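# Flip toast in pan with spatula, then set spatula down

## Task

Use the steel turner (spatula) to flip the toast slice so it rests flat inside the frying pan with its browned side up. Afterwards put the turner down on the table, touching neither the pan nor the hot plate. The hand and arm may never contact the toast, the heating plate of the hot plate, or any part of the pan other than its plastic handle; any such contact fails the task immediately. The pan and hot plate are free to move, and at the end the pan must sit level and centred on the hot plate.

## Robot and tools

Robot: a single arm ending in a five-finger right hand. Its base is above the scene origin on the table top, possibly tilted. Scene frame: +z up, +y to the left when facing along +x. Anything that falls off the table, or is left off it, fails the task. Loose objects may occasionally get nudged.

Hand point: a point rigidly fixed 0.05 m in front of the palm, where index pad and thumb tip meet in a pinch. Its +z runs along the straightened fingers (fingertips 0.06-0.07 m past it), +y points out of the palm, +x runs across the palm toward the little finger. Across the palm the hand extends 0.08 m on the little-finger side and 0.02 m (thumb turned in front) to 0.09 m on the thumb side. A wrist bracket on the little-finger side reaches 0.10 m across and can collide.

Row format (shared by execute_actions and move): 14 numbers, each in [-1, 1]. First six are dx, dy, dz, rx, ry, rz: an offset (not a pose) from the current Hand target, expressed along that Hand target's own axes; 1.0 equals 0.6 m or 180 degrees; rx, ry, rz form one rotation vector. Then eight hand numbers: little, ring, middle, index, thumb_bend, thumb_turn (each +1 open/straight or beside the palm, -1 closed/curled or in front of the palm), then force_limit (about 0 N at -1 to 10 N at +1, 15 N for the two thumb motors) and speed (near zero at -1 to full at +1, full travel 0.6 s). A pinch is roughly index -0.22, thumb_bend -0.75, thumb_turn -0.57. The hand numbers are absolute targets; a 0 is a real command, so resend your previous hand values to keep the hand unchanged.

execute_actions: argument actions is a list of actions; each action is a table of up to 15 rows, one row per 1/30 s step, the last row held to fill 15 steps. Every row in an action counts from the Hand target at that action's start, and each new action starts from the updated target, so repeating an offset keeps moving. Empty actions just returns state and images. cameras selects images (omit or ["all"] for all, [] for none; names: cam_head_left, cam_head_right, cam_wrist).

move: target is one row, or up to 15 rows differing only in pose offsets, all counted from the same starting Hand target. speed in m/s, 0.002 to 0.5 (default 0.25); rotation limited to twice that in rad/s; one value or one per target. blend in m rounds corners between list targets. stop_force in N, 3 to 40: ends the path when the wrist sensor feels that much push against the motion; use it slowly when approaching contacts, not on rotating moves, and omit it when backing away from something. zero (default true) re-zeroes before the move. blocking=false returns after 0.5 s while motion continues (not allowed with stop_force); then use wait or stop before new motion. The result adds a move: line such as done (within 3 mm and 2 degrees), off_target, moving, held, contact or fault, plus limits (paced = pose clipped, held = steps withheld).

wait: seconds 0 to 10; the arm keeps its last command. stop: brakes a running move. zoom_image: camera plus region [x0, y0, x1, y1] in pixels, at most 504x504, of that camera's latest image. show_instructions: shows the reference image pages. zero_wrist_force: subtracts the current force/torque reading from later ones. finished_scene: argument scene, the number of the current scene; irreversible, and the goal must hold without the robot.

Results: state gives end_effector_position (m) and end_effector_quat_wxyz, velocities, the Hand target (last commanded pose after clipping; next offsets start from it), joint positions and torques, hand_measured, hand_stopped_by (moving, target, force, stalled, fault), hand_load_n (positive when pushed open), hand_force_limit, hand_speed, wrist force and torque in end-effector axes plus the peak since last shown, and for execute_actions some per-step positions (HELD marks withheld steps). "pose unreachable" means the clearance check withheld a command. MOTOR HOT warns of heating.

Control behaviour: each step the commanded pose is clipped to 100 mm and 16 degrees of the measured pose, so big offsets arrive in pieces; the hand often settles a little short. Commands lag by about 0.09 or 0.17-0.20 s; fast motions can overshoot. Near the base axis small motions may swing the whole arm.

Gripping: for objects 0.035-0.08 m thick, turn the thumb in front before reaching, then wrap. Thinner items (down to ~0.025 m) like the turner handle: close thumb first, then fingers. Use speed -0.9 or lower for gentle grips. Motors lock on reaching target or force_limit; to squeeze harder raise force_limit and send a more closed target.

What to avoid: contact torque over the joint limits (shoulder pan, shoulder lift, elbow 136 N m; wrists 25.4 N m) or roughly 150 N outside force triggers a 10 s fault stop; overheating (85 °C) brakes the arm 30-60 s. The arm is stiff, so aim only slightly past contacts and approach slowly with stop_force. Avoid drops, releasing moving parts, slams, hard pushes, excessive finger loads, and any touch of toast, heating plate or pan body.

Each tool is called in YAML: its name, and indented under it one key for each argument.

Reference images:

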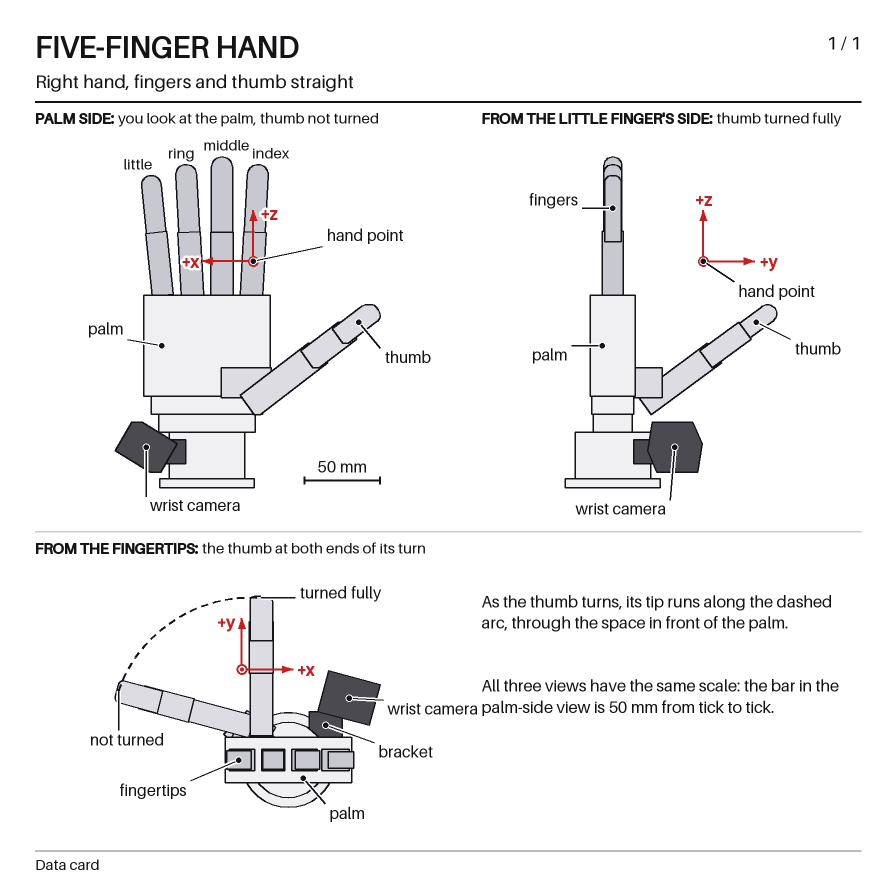

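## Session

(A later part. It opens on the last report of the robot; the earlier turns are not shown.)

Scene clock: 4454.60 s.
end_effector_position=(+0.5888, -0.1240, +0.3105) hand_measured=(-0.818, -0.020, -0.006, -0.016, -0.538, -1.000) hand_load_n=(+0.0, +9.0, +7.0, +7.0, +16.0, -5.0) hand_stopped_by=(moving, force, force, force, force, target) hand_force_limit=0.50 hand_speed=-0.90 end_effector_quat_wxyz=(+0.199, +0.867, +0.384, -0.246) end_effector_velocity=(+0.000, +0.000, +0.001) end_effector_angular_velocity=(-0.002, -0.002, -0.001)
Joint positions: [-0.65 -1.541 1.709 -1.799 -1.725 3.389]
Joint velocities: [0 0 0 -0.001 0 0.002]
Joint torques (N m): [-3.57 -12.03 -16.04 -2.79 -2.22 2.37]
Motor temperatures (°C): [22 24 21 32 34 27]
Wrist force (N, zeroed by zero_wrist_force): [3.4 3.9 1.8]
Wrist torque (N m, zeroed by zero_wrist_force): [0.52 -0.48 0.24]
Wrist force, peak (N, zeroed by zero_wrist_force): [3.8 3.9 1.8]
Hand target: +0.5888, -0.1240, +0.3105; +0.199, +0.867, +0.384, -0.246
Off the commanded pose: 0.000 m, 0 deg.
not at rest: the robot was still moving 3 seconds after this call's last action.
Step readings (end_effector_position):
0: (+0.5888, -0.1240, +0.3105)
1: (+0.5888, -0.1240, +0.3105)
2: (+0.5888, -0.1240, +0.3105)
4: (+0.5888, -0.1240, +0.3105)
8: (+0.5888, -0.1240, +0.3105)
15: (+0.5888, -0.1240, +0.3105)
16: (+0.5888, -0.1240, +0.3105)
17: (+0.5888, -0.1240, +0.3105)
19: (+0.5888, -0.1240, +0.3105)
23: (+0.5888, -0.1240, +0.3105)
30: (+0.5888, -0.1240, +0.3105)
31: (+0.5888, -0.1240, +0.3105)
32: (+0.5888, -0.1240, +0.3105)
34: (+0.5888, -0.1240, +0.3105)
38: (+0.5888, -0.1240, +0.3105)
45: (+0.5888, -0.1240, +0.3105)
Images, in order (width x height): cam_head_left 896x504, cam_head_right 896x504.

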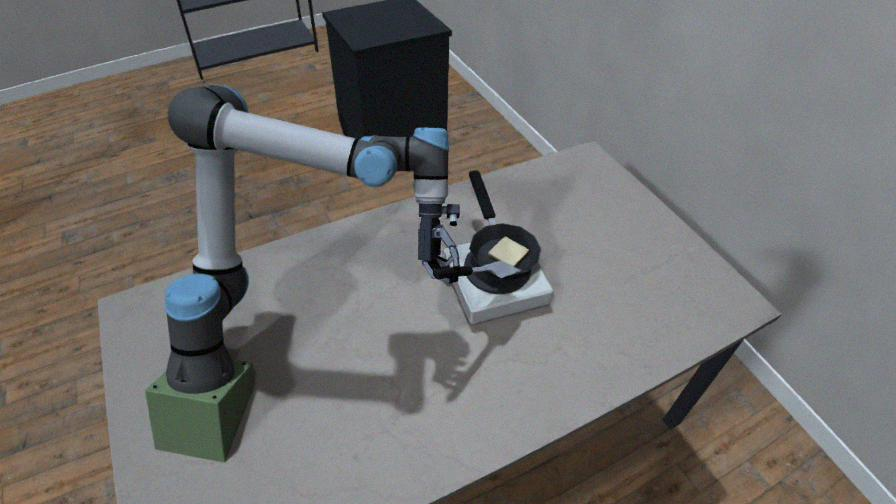

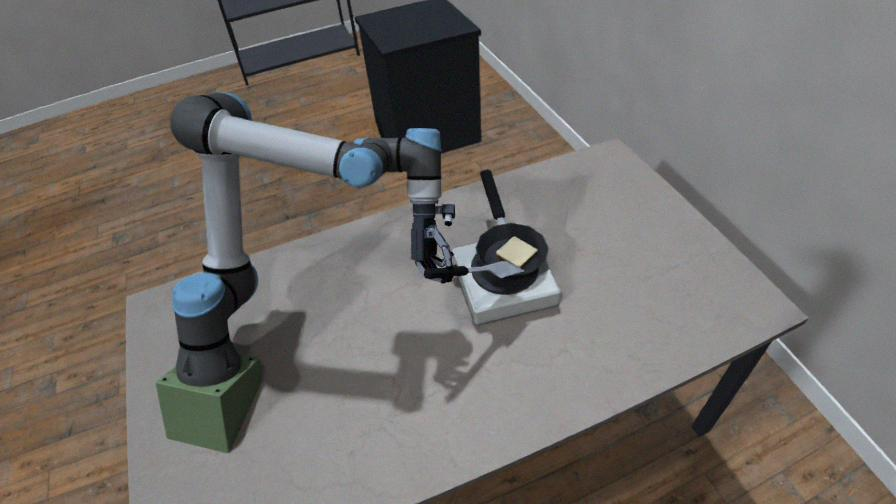

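move:
  target: [0.0098,-0.075,-0.0198,0,0,0,-0.97,-0.97,-0.97,-0.97,-0.97,-1,0.5,-0.9]
  speed: 0.08
  cameras: ["cam_head_left","cam_head_right"]

zoom_image:
  camera: "cam_head_right"
  region: [465, 205, 555, 295]

zoom_image:
  camera: "cam_head_left"
  region: [460, 205, 550, 295]

Scene clock: 4463.17 s.
end_effector_position=(+0.5611, -0.0861, +0.3096) hand_measured=(-0.970, -0.020, -0.006, -0.016, -0.538, -1.000) hand_load_n=(+0.0, +8.5, +7.0, +7.0, +16.0, -4.5) hand_stopped_by=(target, force, force, force, force, target) hand_force_limit=0.50 hand_speed=-0.90 end_effector_quat_wxyz=(+0.199, +0.867, +0.384, -0.246) end_effector_velocity=(+0.002, -0.001, +0.001) end_effector_angular_velocity=(-0.001, -0.002, +0.004)
Joint positions: [-0.61 -1.631 1.779 -1.773 -1.727 3.43]
Joint velocities: [-0.001 0.003 -0.004 -0.004 0 -0.004]
Joint torques (N m): [-13.97 -10.04 -28.3 -4.42 -1.81 -1.92]
Motor temperatures (°C): [22 24 21 32 34 27]
Wrist force (N, zeroed by zero_wrist_force): [3.7 3.8 1.4]
Wrist torque (N m, zeroed by zero_wrist_force): [0.52 -0.51 0.24]
Wrist force, peak (N, zeroed by zero_wrist_force): [3.3 4.8 2.0]
Hand target: +0.5611, -0.0861, +0.3096; +0.199, +0.867, +0.384, -0.246
Off the commanded pose: 0.000 m, 0 deg.
move: done
Images, in order (width x height): cam_head_left 896x504, cam_head_right 896x504.

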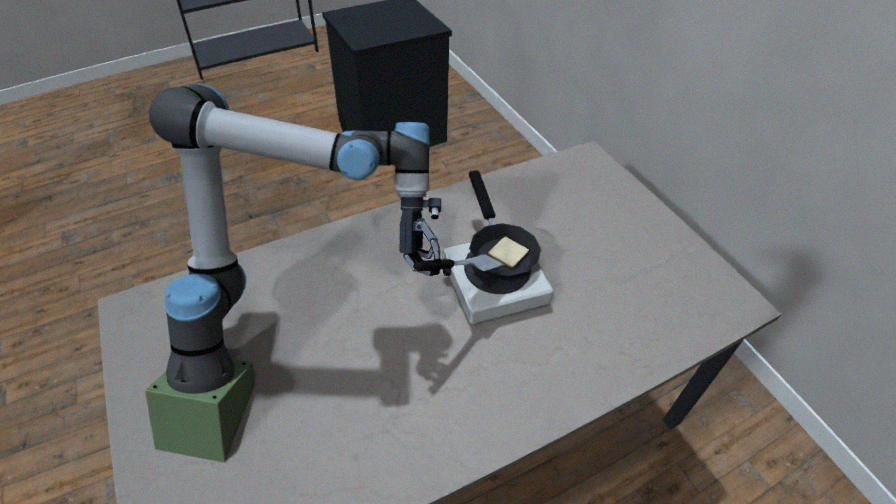

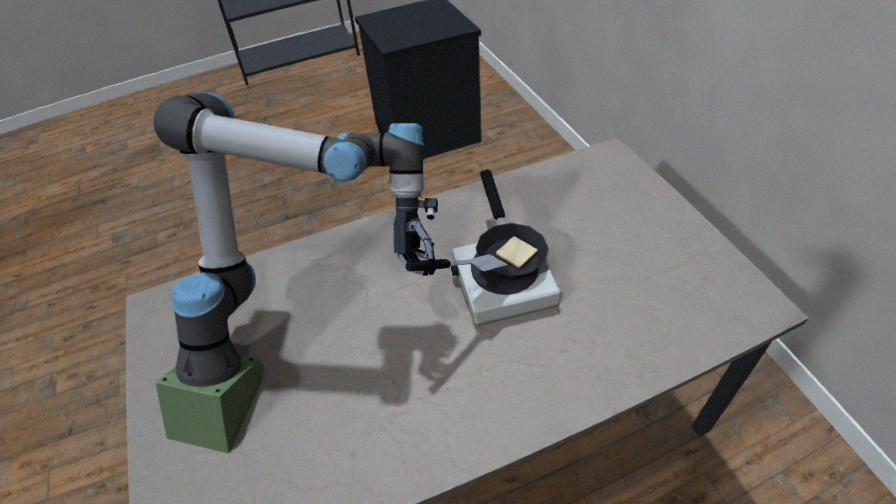

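Scaled by 5.600.

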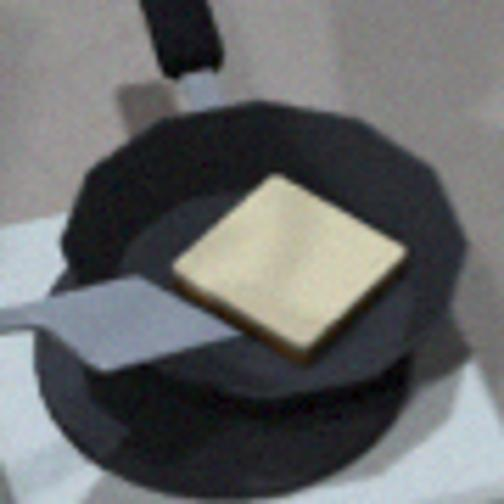

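Scaled by 5.600.

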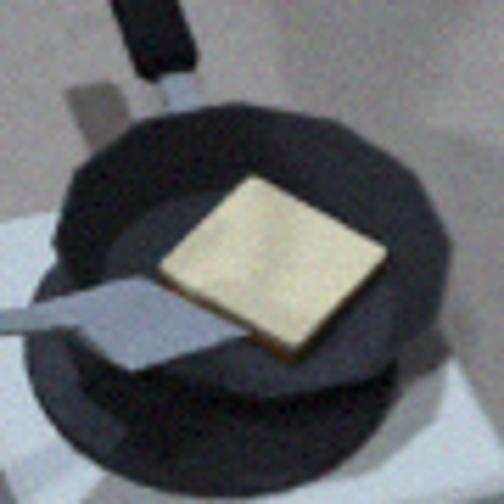

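move:
  target: [0.107,0.005,0.058,0,0,0,-0.97,-0.97,-0.97,-0.97,-0.97,-1,0.5,-0.9]
  speed: 0.05
  stop_force: 4
  cameras: ["cam_head_left","cam_head_right"]

zoom_image:
  camera: "cam_head_right"
  region: [465, 205, 555, 295]

zoom_image:
  camera: "cam_head_left"
  region: [460, 205, 550, 295]

Scene clock: 4470.77 s.
end_effector_position=(+0.5915, -0.0701, +0.2450) hand_measured=(-0.970, -0.022, -0.006, -0.016, -0.538, -1.000) hand_load_n=(+0.0, +0.0, +3.0, +14.5, +17.0, +3.5) hand_stopped_by=(target, force, force, force, force, target) hand_force_limit=0.50 hand_speed=-0.90 end_effector_quat_wxyz=(+0.199, +0.867, +0.384, -0.246) end_effector_velocity=(+0.000, +0.000, +0.000) end_effector_angular_velocity=(-0.001, +0.000, -0.001)
Joint positions: [-0.5 -1.514 1.769 -1.862 -1.732 3.541]
Joint velocities: [0.001 0 0.001 0 -0.001 0.002]
Joint torques (N m): [-17.44 -36.81 -12.24 0.88 -0.29 -2.15]
Motor temperatures (°C): [22 24 21 32 34 27]
Wrist force (N, zeroed by zero_wrist_force): [3.6 4.7 -0.5]
Wrist torque (N m, zeroed by zero_wrist_force): [0.33 0.00 0.49]
Wrist force, peak (N, zeroed by zero_wrist_force): [4.3 4.8 -0.5]
Hand target: +0.5915, -0.0701, +0.2450; +0.199, +0.867, +0.384, -0.246
Off the commanded pose: 0.000 m, 0 deg.
move: done
Images, in order (width x height): cam_head_left 896x504, cam_head_right 896x504.

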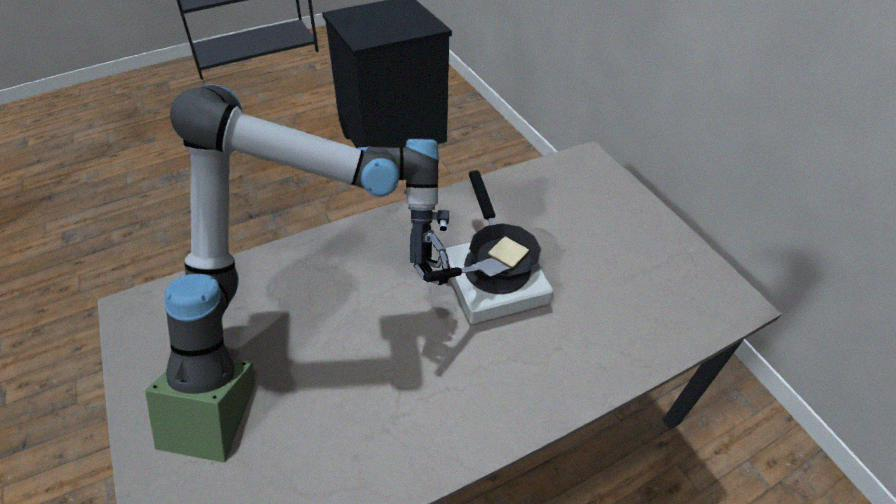

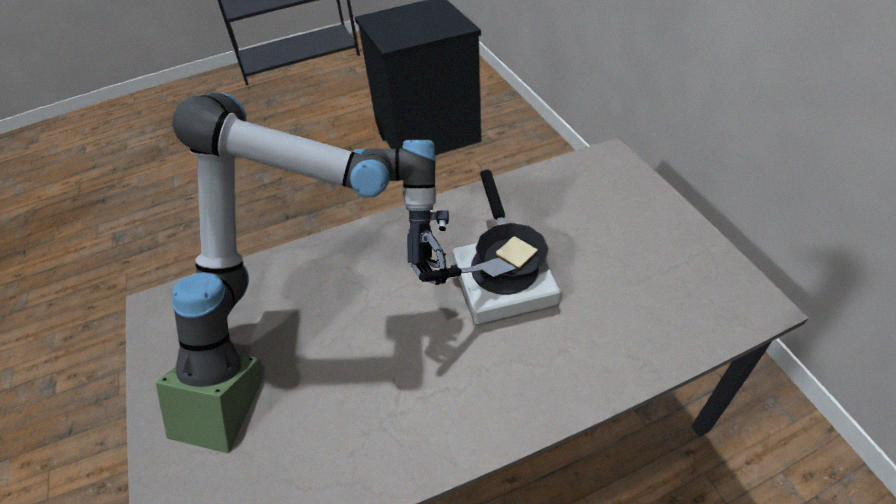

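Scaled by 5.600.

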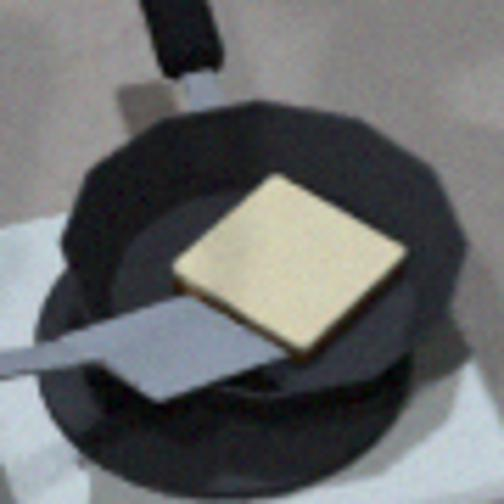

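Scaled by 5.600.

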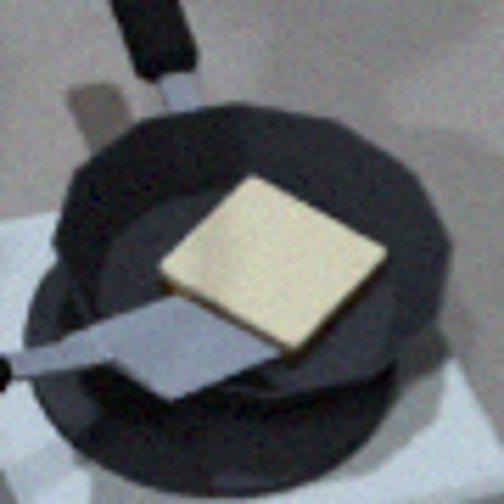

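move:
  target: [0.0138,0.0272,-0.0763,0.0055,-0.0425,-0.0113,-0.97,-0.97,-0.97,-0.97,-0.97,-1,0.5,-0.9]
  speed: 0.05
  cameras: ["cam_head_left","cam_head_right"]

zoom_image:
  camera: "cam_head_right"
  region: [465, 205, 555, 295]

zoom_image:
  camera: "cam_head_left"
  region: [460, 205, 550, 295]

Scene clock: 4477.00 s.
end_effector_position=(+0.6212, -0.0512, +0.2793) hand_measured=(-0.970, -0.020, -0.006, -0.016, -0.538, -1.000) hand_load_n=(+0.0, +8.0, +7.0, +7.0, +15.5, -4.5) hand_stopped_by=(target, force, force, force, force, target) hand_force_limit=0.50 hand_speed=-0.90 end_effector_quat_wxyz=(+0.212, +0.844, +0.383, -0.310) end_effector_velocity=(+0.001, +0.000, +0.001) end_effector_angular_velocity=(+0.000, -0.004, +0.003)
Joint positions: [-0.435 -1.439 1.568 -1.649 -1.846 3.588]
Joint velocities: [0 -0.002 0 -0.004 0.001 -0.002]
Joint torques (N m): [-18.47 -43.93 -15.47 -4.12 0.28 -1.7]
Motor temperatures (°C): [22 24 21 32 34 27]
Wrist force (N, zeroed by zero_wrist_force): [4.1 3.4 1.4]
Wrist torque (N m, zeroed by zero_wrist_force): [0.41 -0.54 0.31]
Wrist force, peak (N, zeroed by zero_wrist_force): [4.1 4.9 -0.4]
Hand target: +0.6212, -0.0511, +0.2795; +0.212, +0.844, +0.383, -0.310
Off the commanded pose: 0.000 m, 0 deg.
move: done
Images, in order (width x height): cam_head_left 896x504, cam_head_right 896x504.

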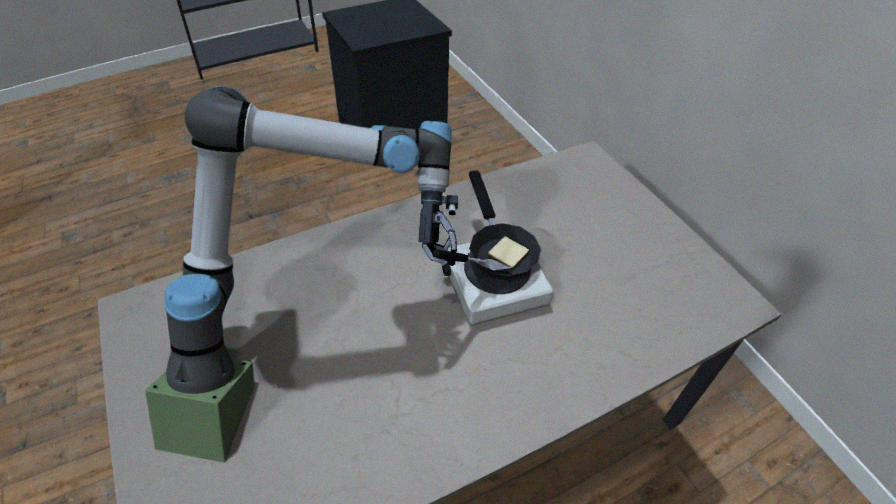

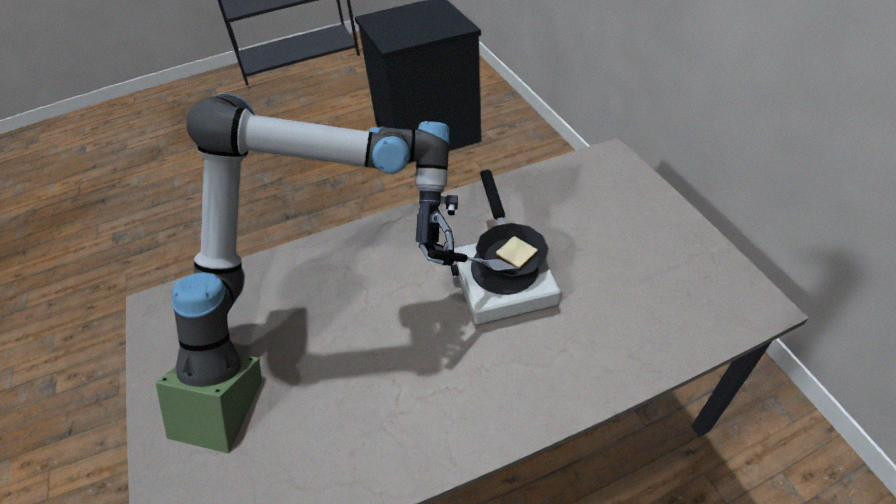

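Scaled by 5.600.

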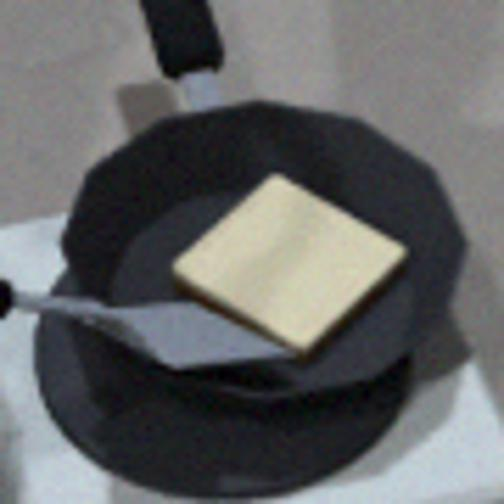

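Scaled by 5.600.

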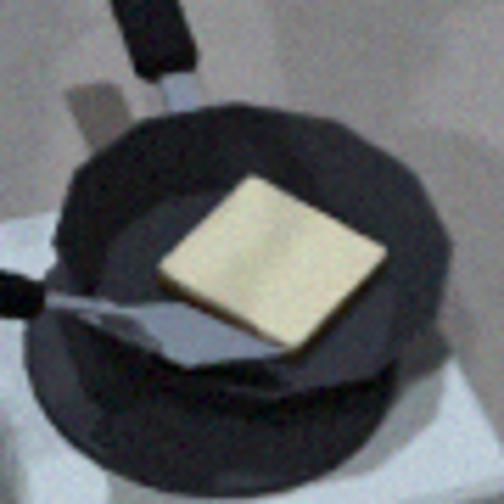

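wait:
  seconds: 0

zoom_image:
  camera: "cam_head_right"
  region: [465, 205, 555, 295]

Scene clock: 4488.83 s.
end_effector_position=(+0.6212, -0.0511, +0.2795) hand_measured=(-0.970, -0.020, -0.006, -0.016, -0.538, -1.000) hand_load_n=(+0.0, +8.0, +7.0, +7.5, +15.5, -4.5) hand_stopped_by=(target, force, force, force, force, target) hand_force_limit=0.50 hand_speed=-0.90 end_effector_quat_wxyz=(+0.212, +0.844, +0.383, -0.310) end_effector_velocity=(+0.000, +0.000, +0.000) end_effector_angular_velocity=(+0.001, +0.001, -0.001)
Joint positions: [-0.436 -1.439 1.568 -1.649 -1.846 3.588]
Joint velocities: [0 0 -0.001 0.001 0.001 0]
Joint torques (N m): [-17.99 -44.01 -25.1 -0.33 -2.19 -2.04]
Motor temperatures (°C): [22 24 21 32 34 27]
Wrist force (N, zeroed by zero_wrist_force): [4.4 3.3 1.2]
Wrist torque (N m, zeroed by zero_wrist_force): [0.40 -0.57 0.32]
Wrist force, peak (N, zeroed by zero_wrist_force): [4.2 3.6 1.3]
Hand target: +0.6212, -0.0511, +0.2795; +0.212, +0.844, +0.383, -0.310
Off the commanded pose: 0.000 m, 0 deg.
camera_calibration:
cam_wrist: T_world_to_cam=[[0.897886, -0.433365, -0.0774344, -0.56442], [-0.0211327, -0.218123, 0.975692, -0.270315], [-0.439721, -0.874424, -0.205008, 0.399276], [0, 0, 0, 1]] pos_world=[0.676642, 0.0455741, 0.301893]

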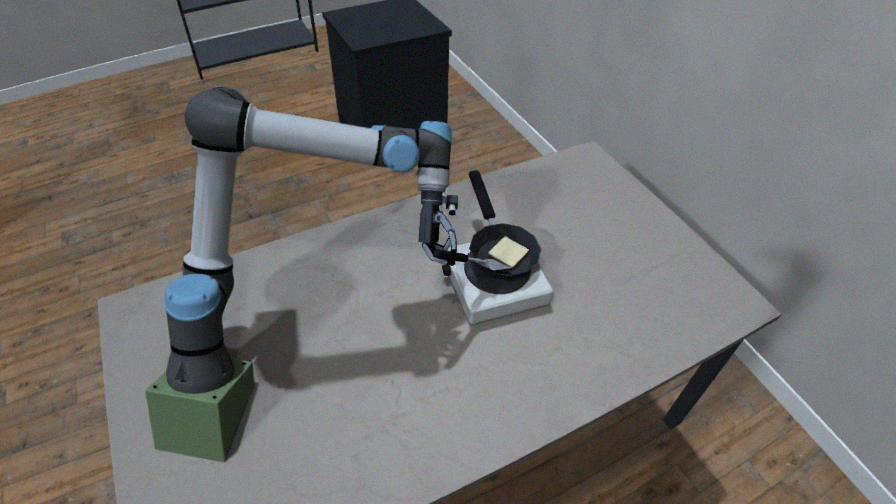

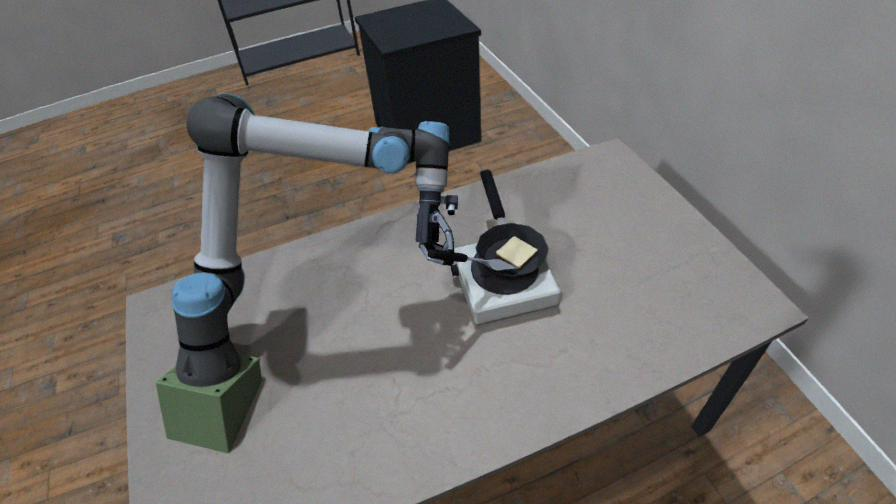

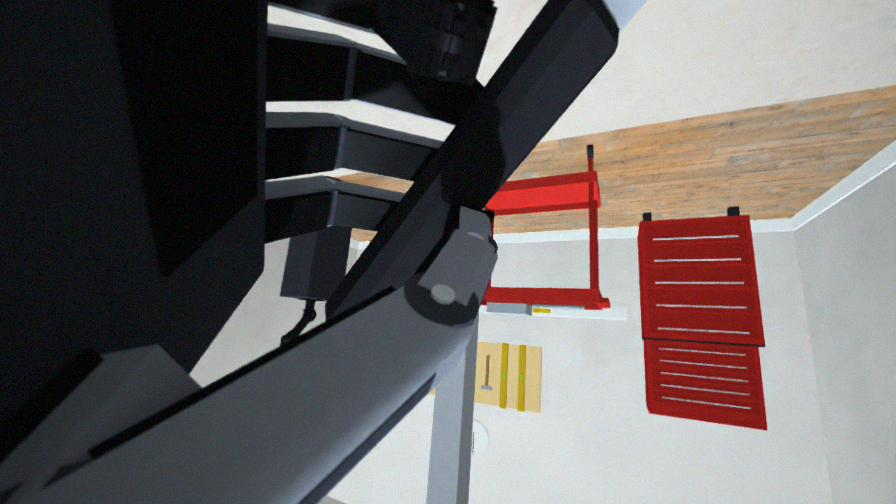

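Scaled by 5.600.

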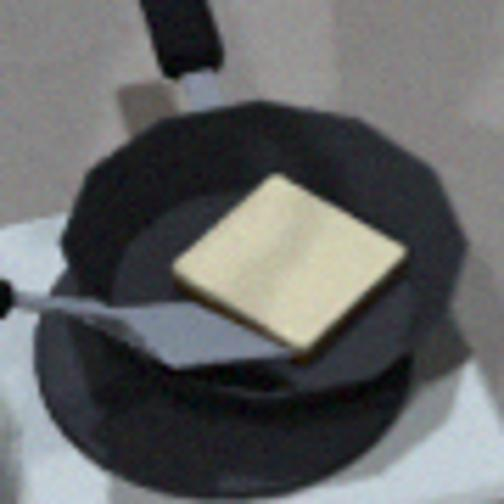

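move:
  target: [0.0342,-0.0051,0.036,0,0,0,-0.97,-0.97,-0.97,-0.97,-0.97,-1,0.5,-0.9]
  speed: 0.015
  stop_force: 3

zoom_image:
  camera: "cam_head_right"
  region: [465, 205, 555, 295]

zoom_image:
  camera: "cam_head_left"
  region: [460, 205, 550, 295]

Scene clock: 4511.53 s.
end_effector_position=(+0.6214, -0.0513, +0.2651) hand_measured=(-0.970, -0.022, -0.006, -0.016, -0.538, -1.000) hand_load_n=(+0.0, +0.5, +4.0, +13.5, +14.5, +1.0) hand_stopped_by=(target, force, force, force, force, target) hand_force_limit=0.50 hand_speed=-0.90 end_effector_quat_wxyz=(+0.212, +0.844, +0.383, -0.310) end_effector_velocity=(+0.001, +0.000, +0.000) end_effector_angular_velocity=(+0.000, -0.001, +0.002)
Joint positions: [-0.424 -1.426 1.585 -1.676 -1.845 3.6]
Joint velocities: [0 0 -0.001 -0.001 0 -0.001]
Joint torques (N m): [-18.21 -43.66 -25.08 0.99 -2.22 -2.14]
Motor temperatures (°C): [22 24 21 32 34 27]
Wrist force (N, zeroed by zero_wrist_force): [3.4 3.9 -0.2]
Wrist torque (N m, zeroed by zero_wrist_force): [0.31 -0.16 0.50]
Wrist force, peak (N, zeroed by zero_wrist_force): [4.3 3.7 1.4]
Hand target: +0.6214, -0.0513, +0.2651; +0.212, +0.844, +0.383, -0.310
Off the commanded pose: 0.016 m, 0 deg.
move: contact
camera_calibration:
cam_wrist: T_world_to_cam=[[0.897883, -0.433371, -0.0774268, -0.565797], [-0.0211523, -0.218143, 0.975688, -0.256353], [-0.439725, -0.874416, -0.205033, 0.396269], [0, 0, 0, 1]] pos_world=[0.676847, 0.0453819, 0.287561]

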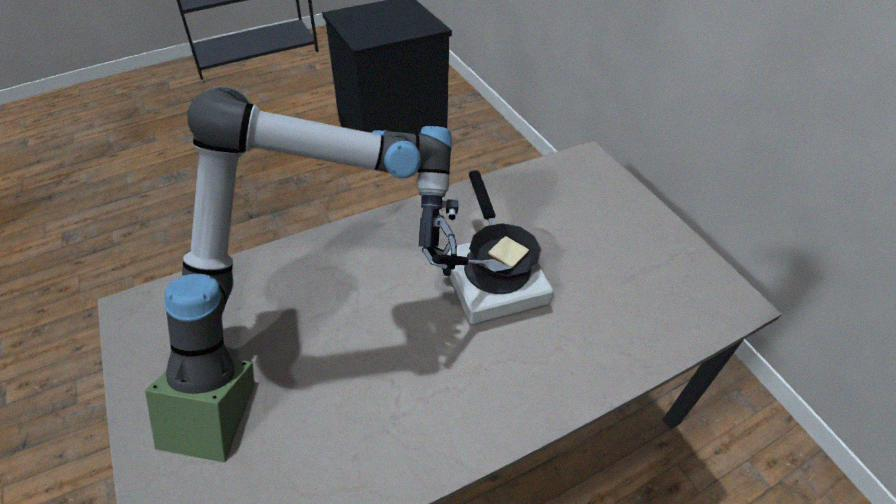

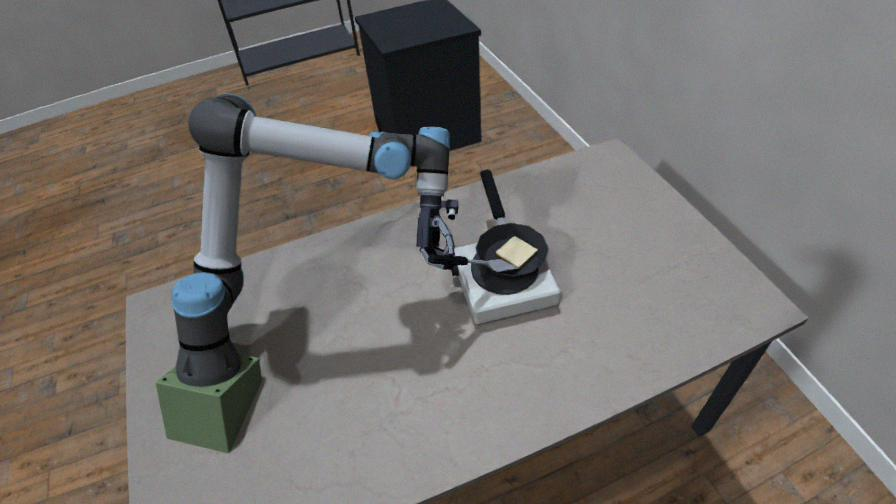

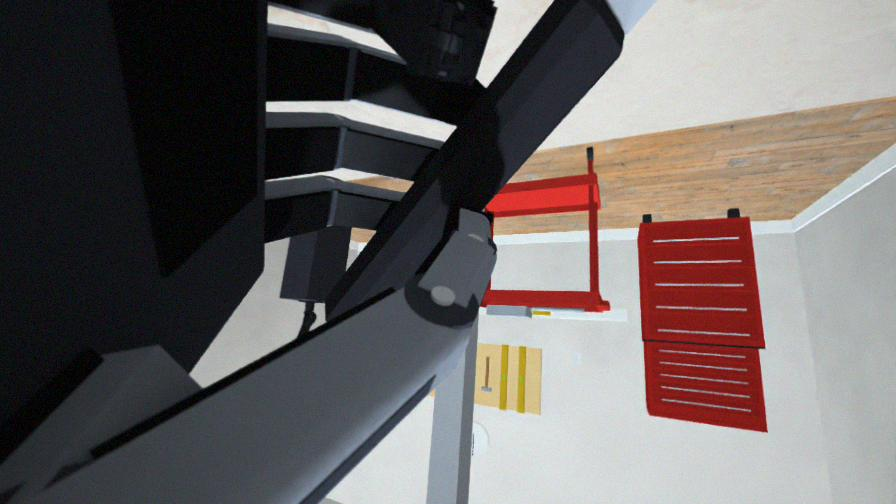

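Scaled by 5.600.

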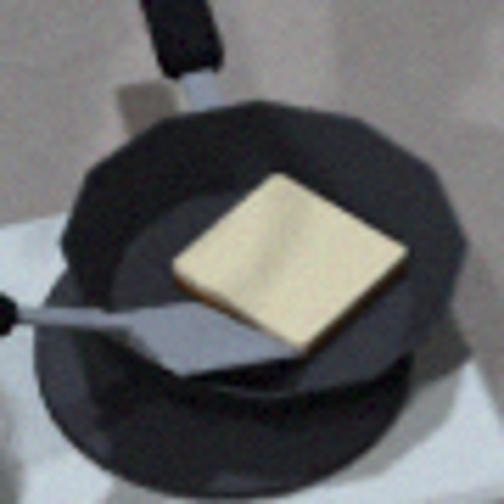

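Scaled by 5.600.

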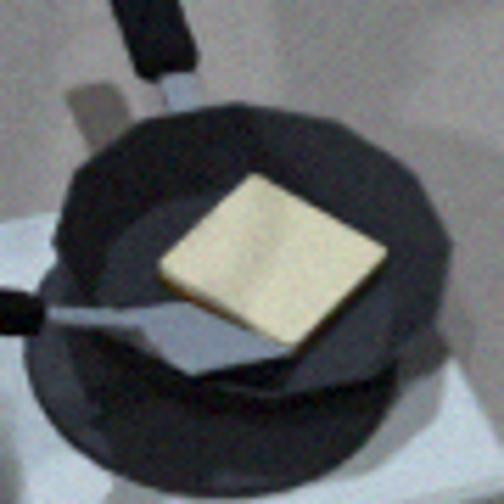

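move:
  target:
    - [-0.0137,0.002,-0.0145,0,0,0,-0.97,-0.97,-0.97,-0.97,-0.97,-1,0.5,-0.9]
    - [-0.028,-0.0032,-0.0017,0,0,0,-0.97,-0.97,-0.97,-0.97,-0.97,-1,0.5,-0.9]
  speed: 0.04
  cameras: []

move:
  target: [0.04,-0.006,0.042,0,0,0,-0.97,-0.97,-0.97,-0.97,-0.97,-1,0.5,-0.9]
  speed: 0.015
  stop_force: 3
  cameras: ["cam_head_left","cam_head_right"]

zoom_image:
  camera: "cam_head_right"
  region: [465, 205, 555, 295]

zoom_image:
  camera: "cam_head_left"
  region: [460, 205, 550, 295]

Scene clock: 4517.10 s.
end_effector_position=(+0.6117, -0.0582, +0.2773) hand_measured=(-0.970, -0.020, -0.006, -0.016, -0.538, -1.000) hand_load_n=(+0.0, +7.0, +6.5, +8.0, +15.5, -4.0) hand_stopped_by=(target, force, force, force, force, target) hand_force_limit=0.50 hand_speed=-0.90 end_effector_quat_wxyz=(+0.212, +0.844, +0.384, -0.310) end_effector_velocity=(+0.001, +0.001, +0.000) end_effector_angular_velocity=(+0.000, +0.000, -0.003)
Joint positions: [-0.449 -1.456 1.607 -1.676 -1.847 3.574]
Joint velocities: [0.002 0.002 -0.005 0.005 0 0.005]
Joint torques (N m): [-3.51 -19.02 -27.63 0.39 -1.95 2.79]
Motor temperatures (°C): [22 24 21 32 34 27]
Wrist force (N, zeroed by zero_wrist_force): [4.2 3.8 0.7]
Wrist torque (N m, zeroed by zero_wrist_force): [0.46 -0.51 0.37]
Wrist force, peak (N, zeroed by zero_wrist_force): [4.4 3.5 1.2]
Hand target: +0.6117, -0.0582, +0.2771; +0.212, +0.844, +0.383, -0.310
Off the commanded pose: 0.000 m, 0 deg.
move: done
No camera images: "cameras" was empty.

Scene clock: 4519.43 s.
end_effector_position=(+0.6119, -0.0584, +0.2581) hand_measured=(-0.970, -0.022, -0.006, -0.016, -0.538, -1.000) hand_load_n=(+0.0, +0.0, +1.0, +17.0, +19.5, +8.0) hand_stopped_by=(target, force, force, force, force, target) hand_force_limit=0.50 hand_speed=-0.90 end_effector_quat_wxyz=(+0.212, +0.844, +0.383, -0.310) end_effector_velocity=(+0.000, +0.000, +0.000) end_effector_angular_velocity=(+0.001, +0.002, +0.002)
Joint positions: [-0.433 -1.437 1.628 -1.711 -1.846 3.59]
Joint velocities: [0 0 0 0 0 -0.002]
Joint torques (N m): [-17.11 -42.46 -22.93 1.59 -2.39 -2.1]
Motor temperatures (°C): [22 24 21 32 34 27]
Wrist force (N, zeroed by zero_wrist_force): [4.7 5.3 -1.6]
Wrist torque (N m, zeroed by zero_wrist_force): [0.33 -0.01 0.65]
Wrist force, peak (N, zeroed by zero_wrist_force): [4.9 5.2 -1.5]
Hand target: +0.6119, -0.0584, +0.2581; +0.212, +0.844, +0.383, -0.310
Off the commanded pose: 0.016 m, 0 deg.
move: contact
Images, in order (width x height): cam_head_left 896x504, cam_head_right 896x504.

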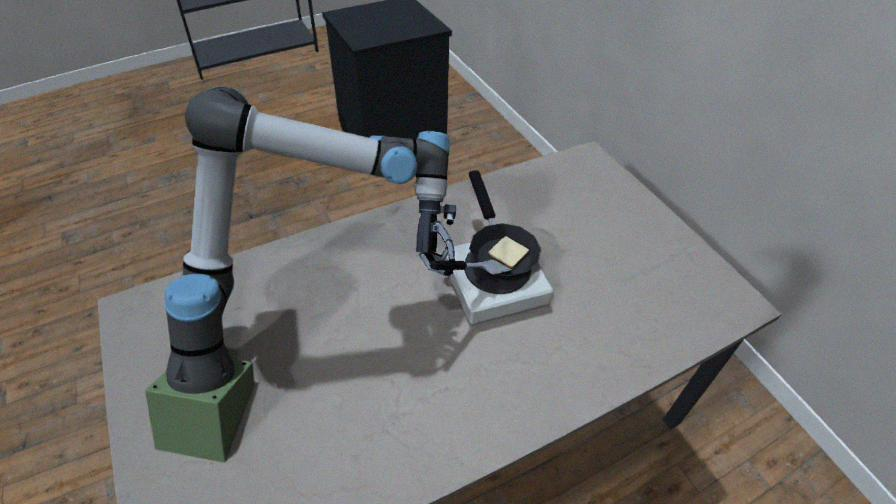

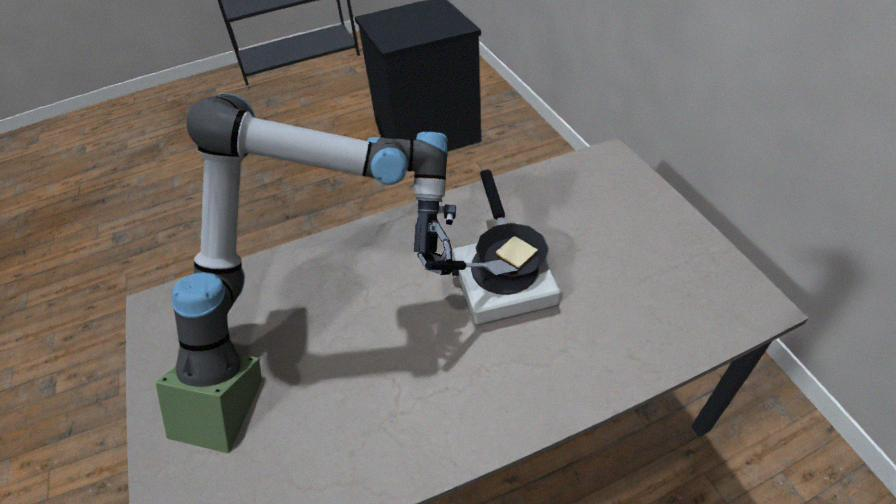

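Scaled by 5.600.

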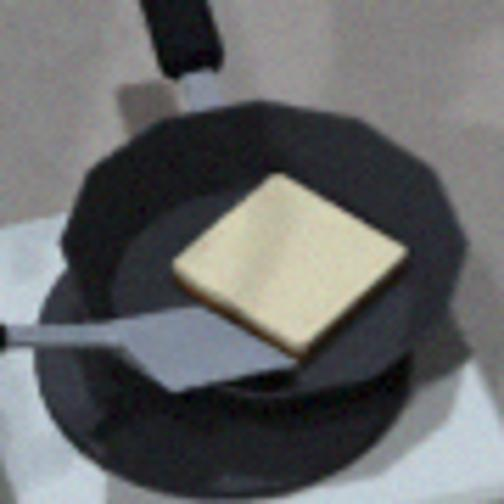

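Scaled by 5.600.

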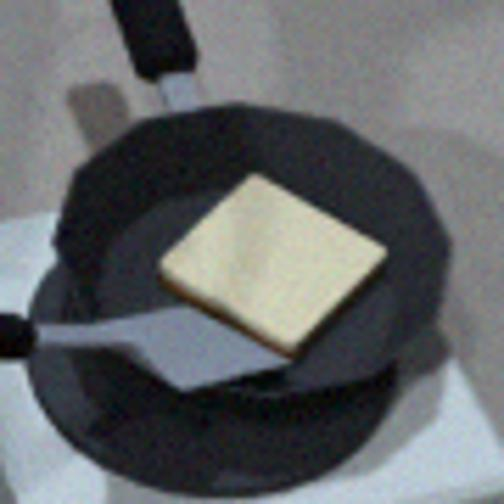

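zoom_image:
  camera: "cam_head_right"
  region: [484, 250, 529, 280]

zoom_image:
  camera: "cam_head_left"
  region: [475, 250, 520, 280]

Scaled by 11.200.

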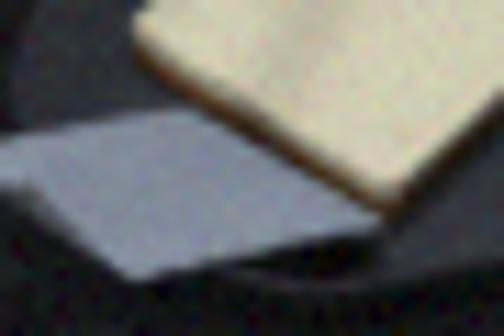

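Scaled by 11.200.

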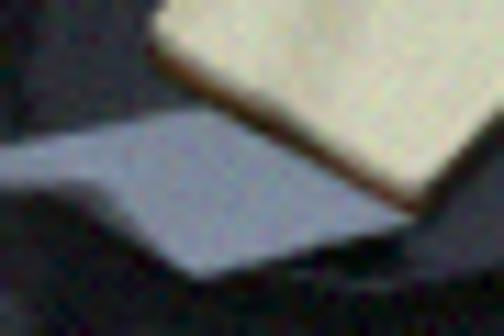

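move:
  target: [0.048,0.0175,-0.0428,0,0,0,-0.97,-0.97,-0.97,-0.97,-0.97,-1,0.5,-0.9]
  speed: 0.015
  stop_force: 4
  cameras: ["cam_head_left","cam_head_right"]

zoom_image:
  camera: "cam_head_right"
  region: [475, 220, 545, 290]

zoom_image:
  camera: "cam_head_left"
  region: [470, 220, 540, 290]

Scene clock: 4527.40 s.
end_effector_position=(+0.6186, -0.0535, +0.2581) hand_measured=(-0.970, -0.022, -0.006, -0.016, -0.538, -1.000) hand_load_n=(+0.0, +0.0, +2.0, +17.0, +17.0, +6.0) hand_stopped_by=(target, force, force, force, force, target) hand_force_limit=0.50 hand_speed=-0.90 end_effector_quat_wxyz=(+0.212, +0.844, +0.383, -0.310) end_effector_velocity=(+0.001, +0.000, +0.001) end_effector_angular_velocity=(+0.000, -0.002, +0.001)
Joint positions: [-0.423 -1.424 1.603 -1.696 -1.845 3.601]
Joint velocities: [-0.001 0 -0.001 -0.002 0 -0.001]
Joint torques (N m): [-17.98 -43.29 -24.52 -2.87 -2.35 -2.29]
Motor temperatures (°C): [22 24 21 32 34 27]
Wrist force (N, zeroed by zero_wrist_force): [3.2 4.1 -0.6]
Wrist torque (N m, zeroed by zero_wrist_force): [0.25 -0.04 0.61]
Wrist force, peak (N, zeroed by zero_wrist_force): [4.8 5.5 -1.5]
Hand target: +0.6186, -0.0535, +0.2581; +0.212, +0.844, +0.383, -0.310
Off the commanded pose: 0.032 m, 0 deg.
move: contact
Images, in order (width x height): cam_head_left 896x504, cam_head_right 896x504.

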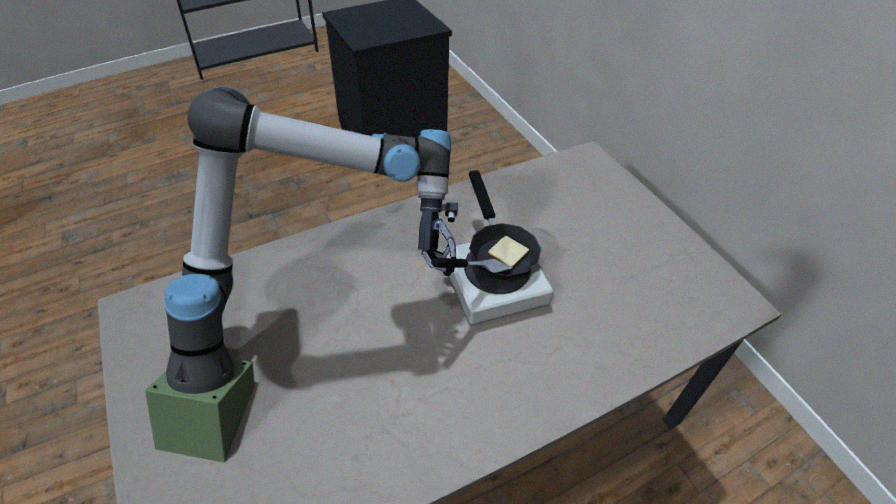

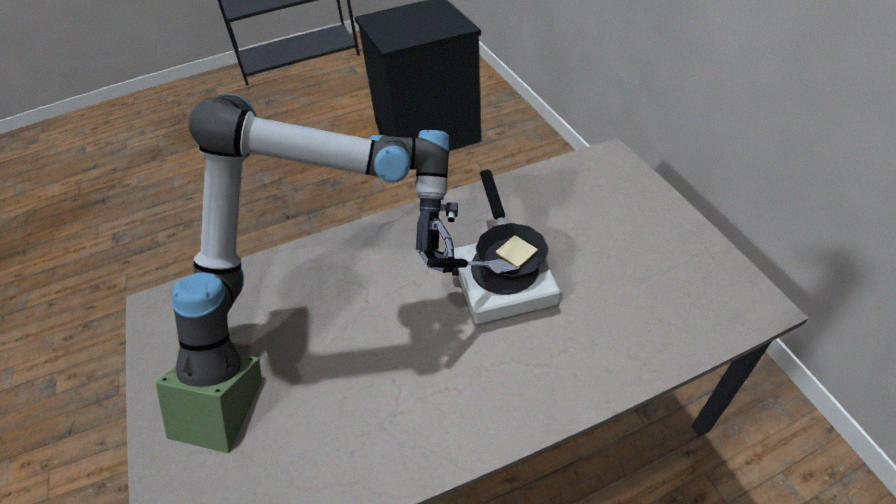

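Scaled by 7.200.

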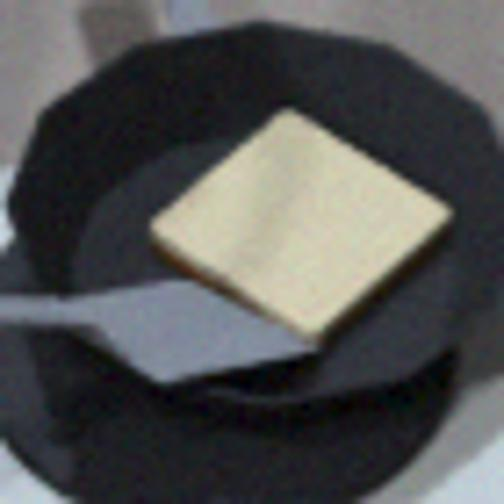

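Scaled by 7.200.

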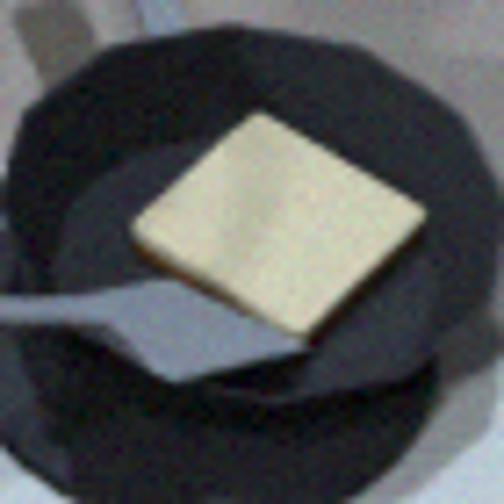

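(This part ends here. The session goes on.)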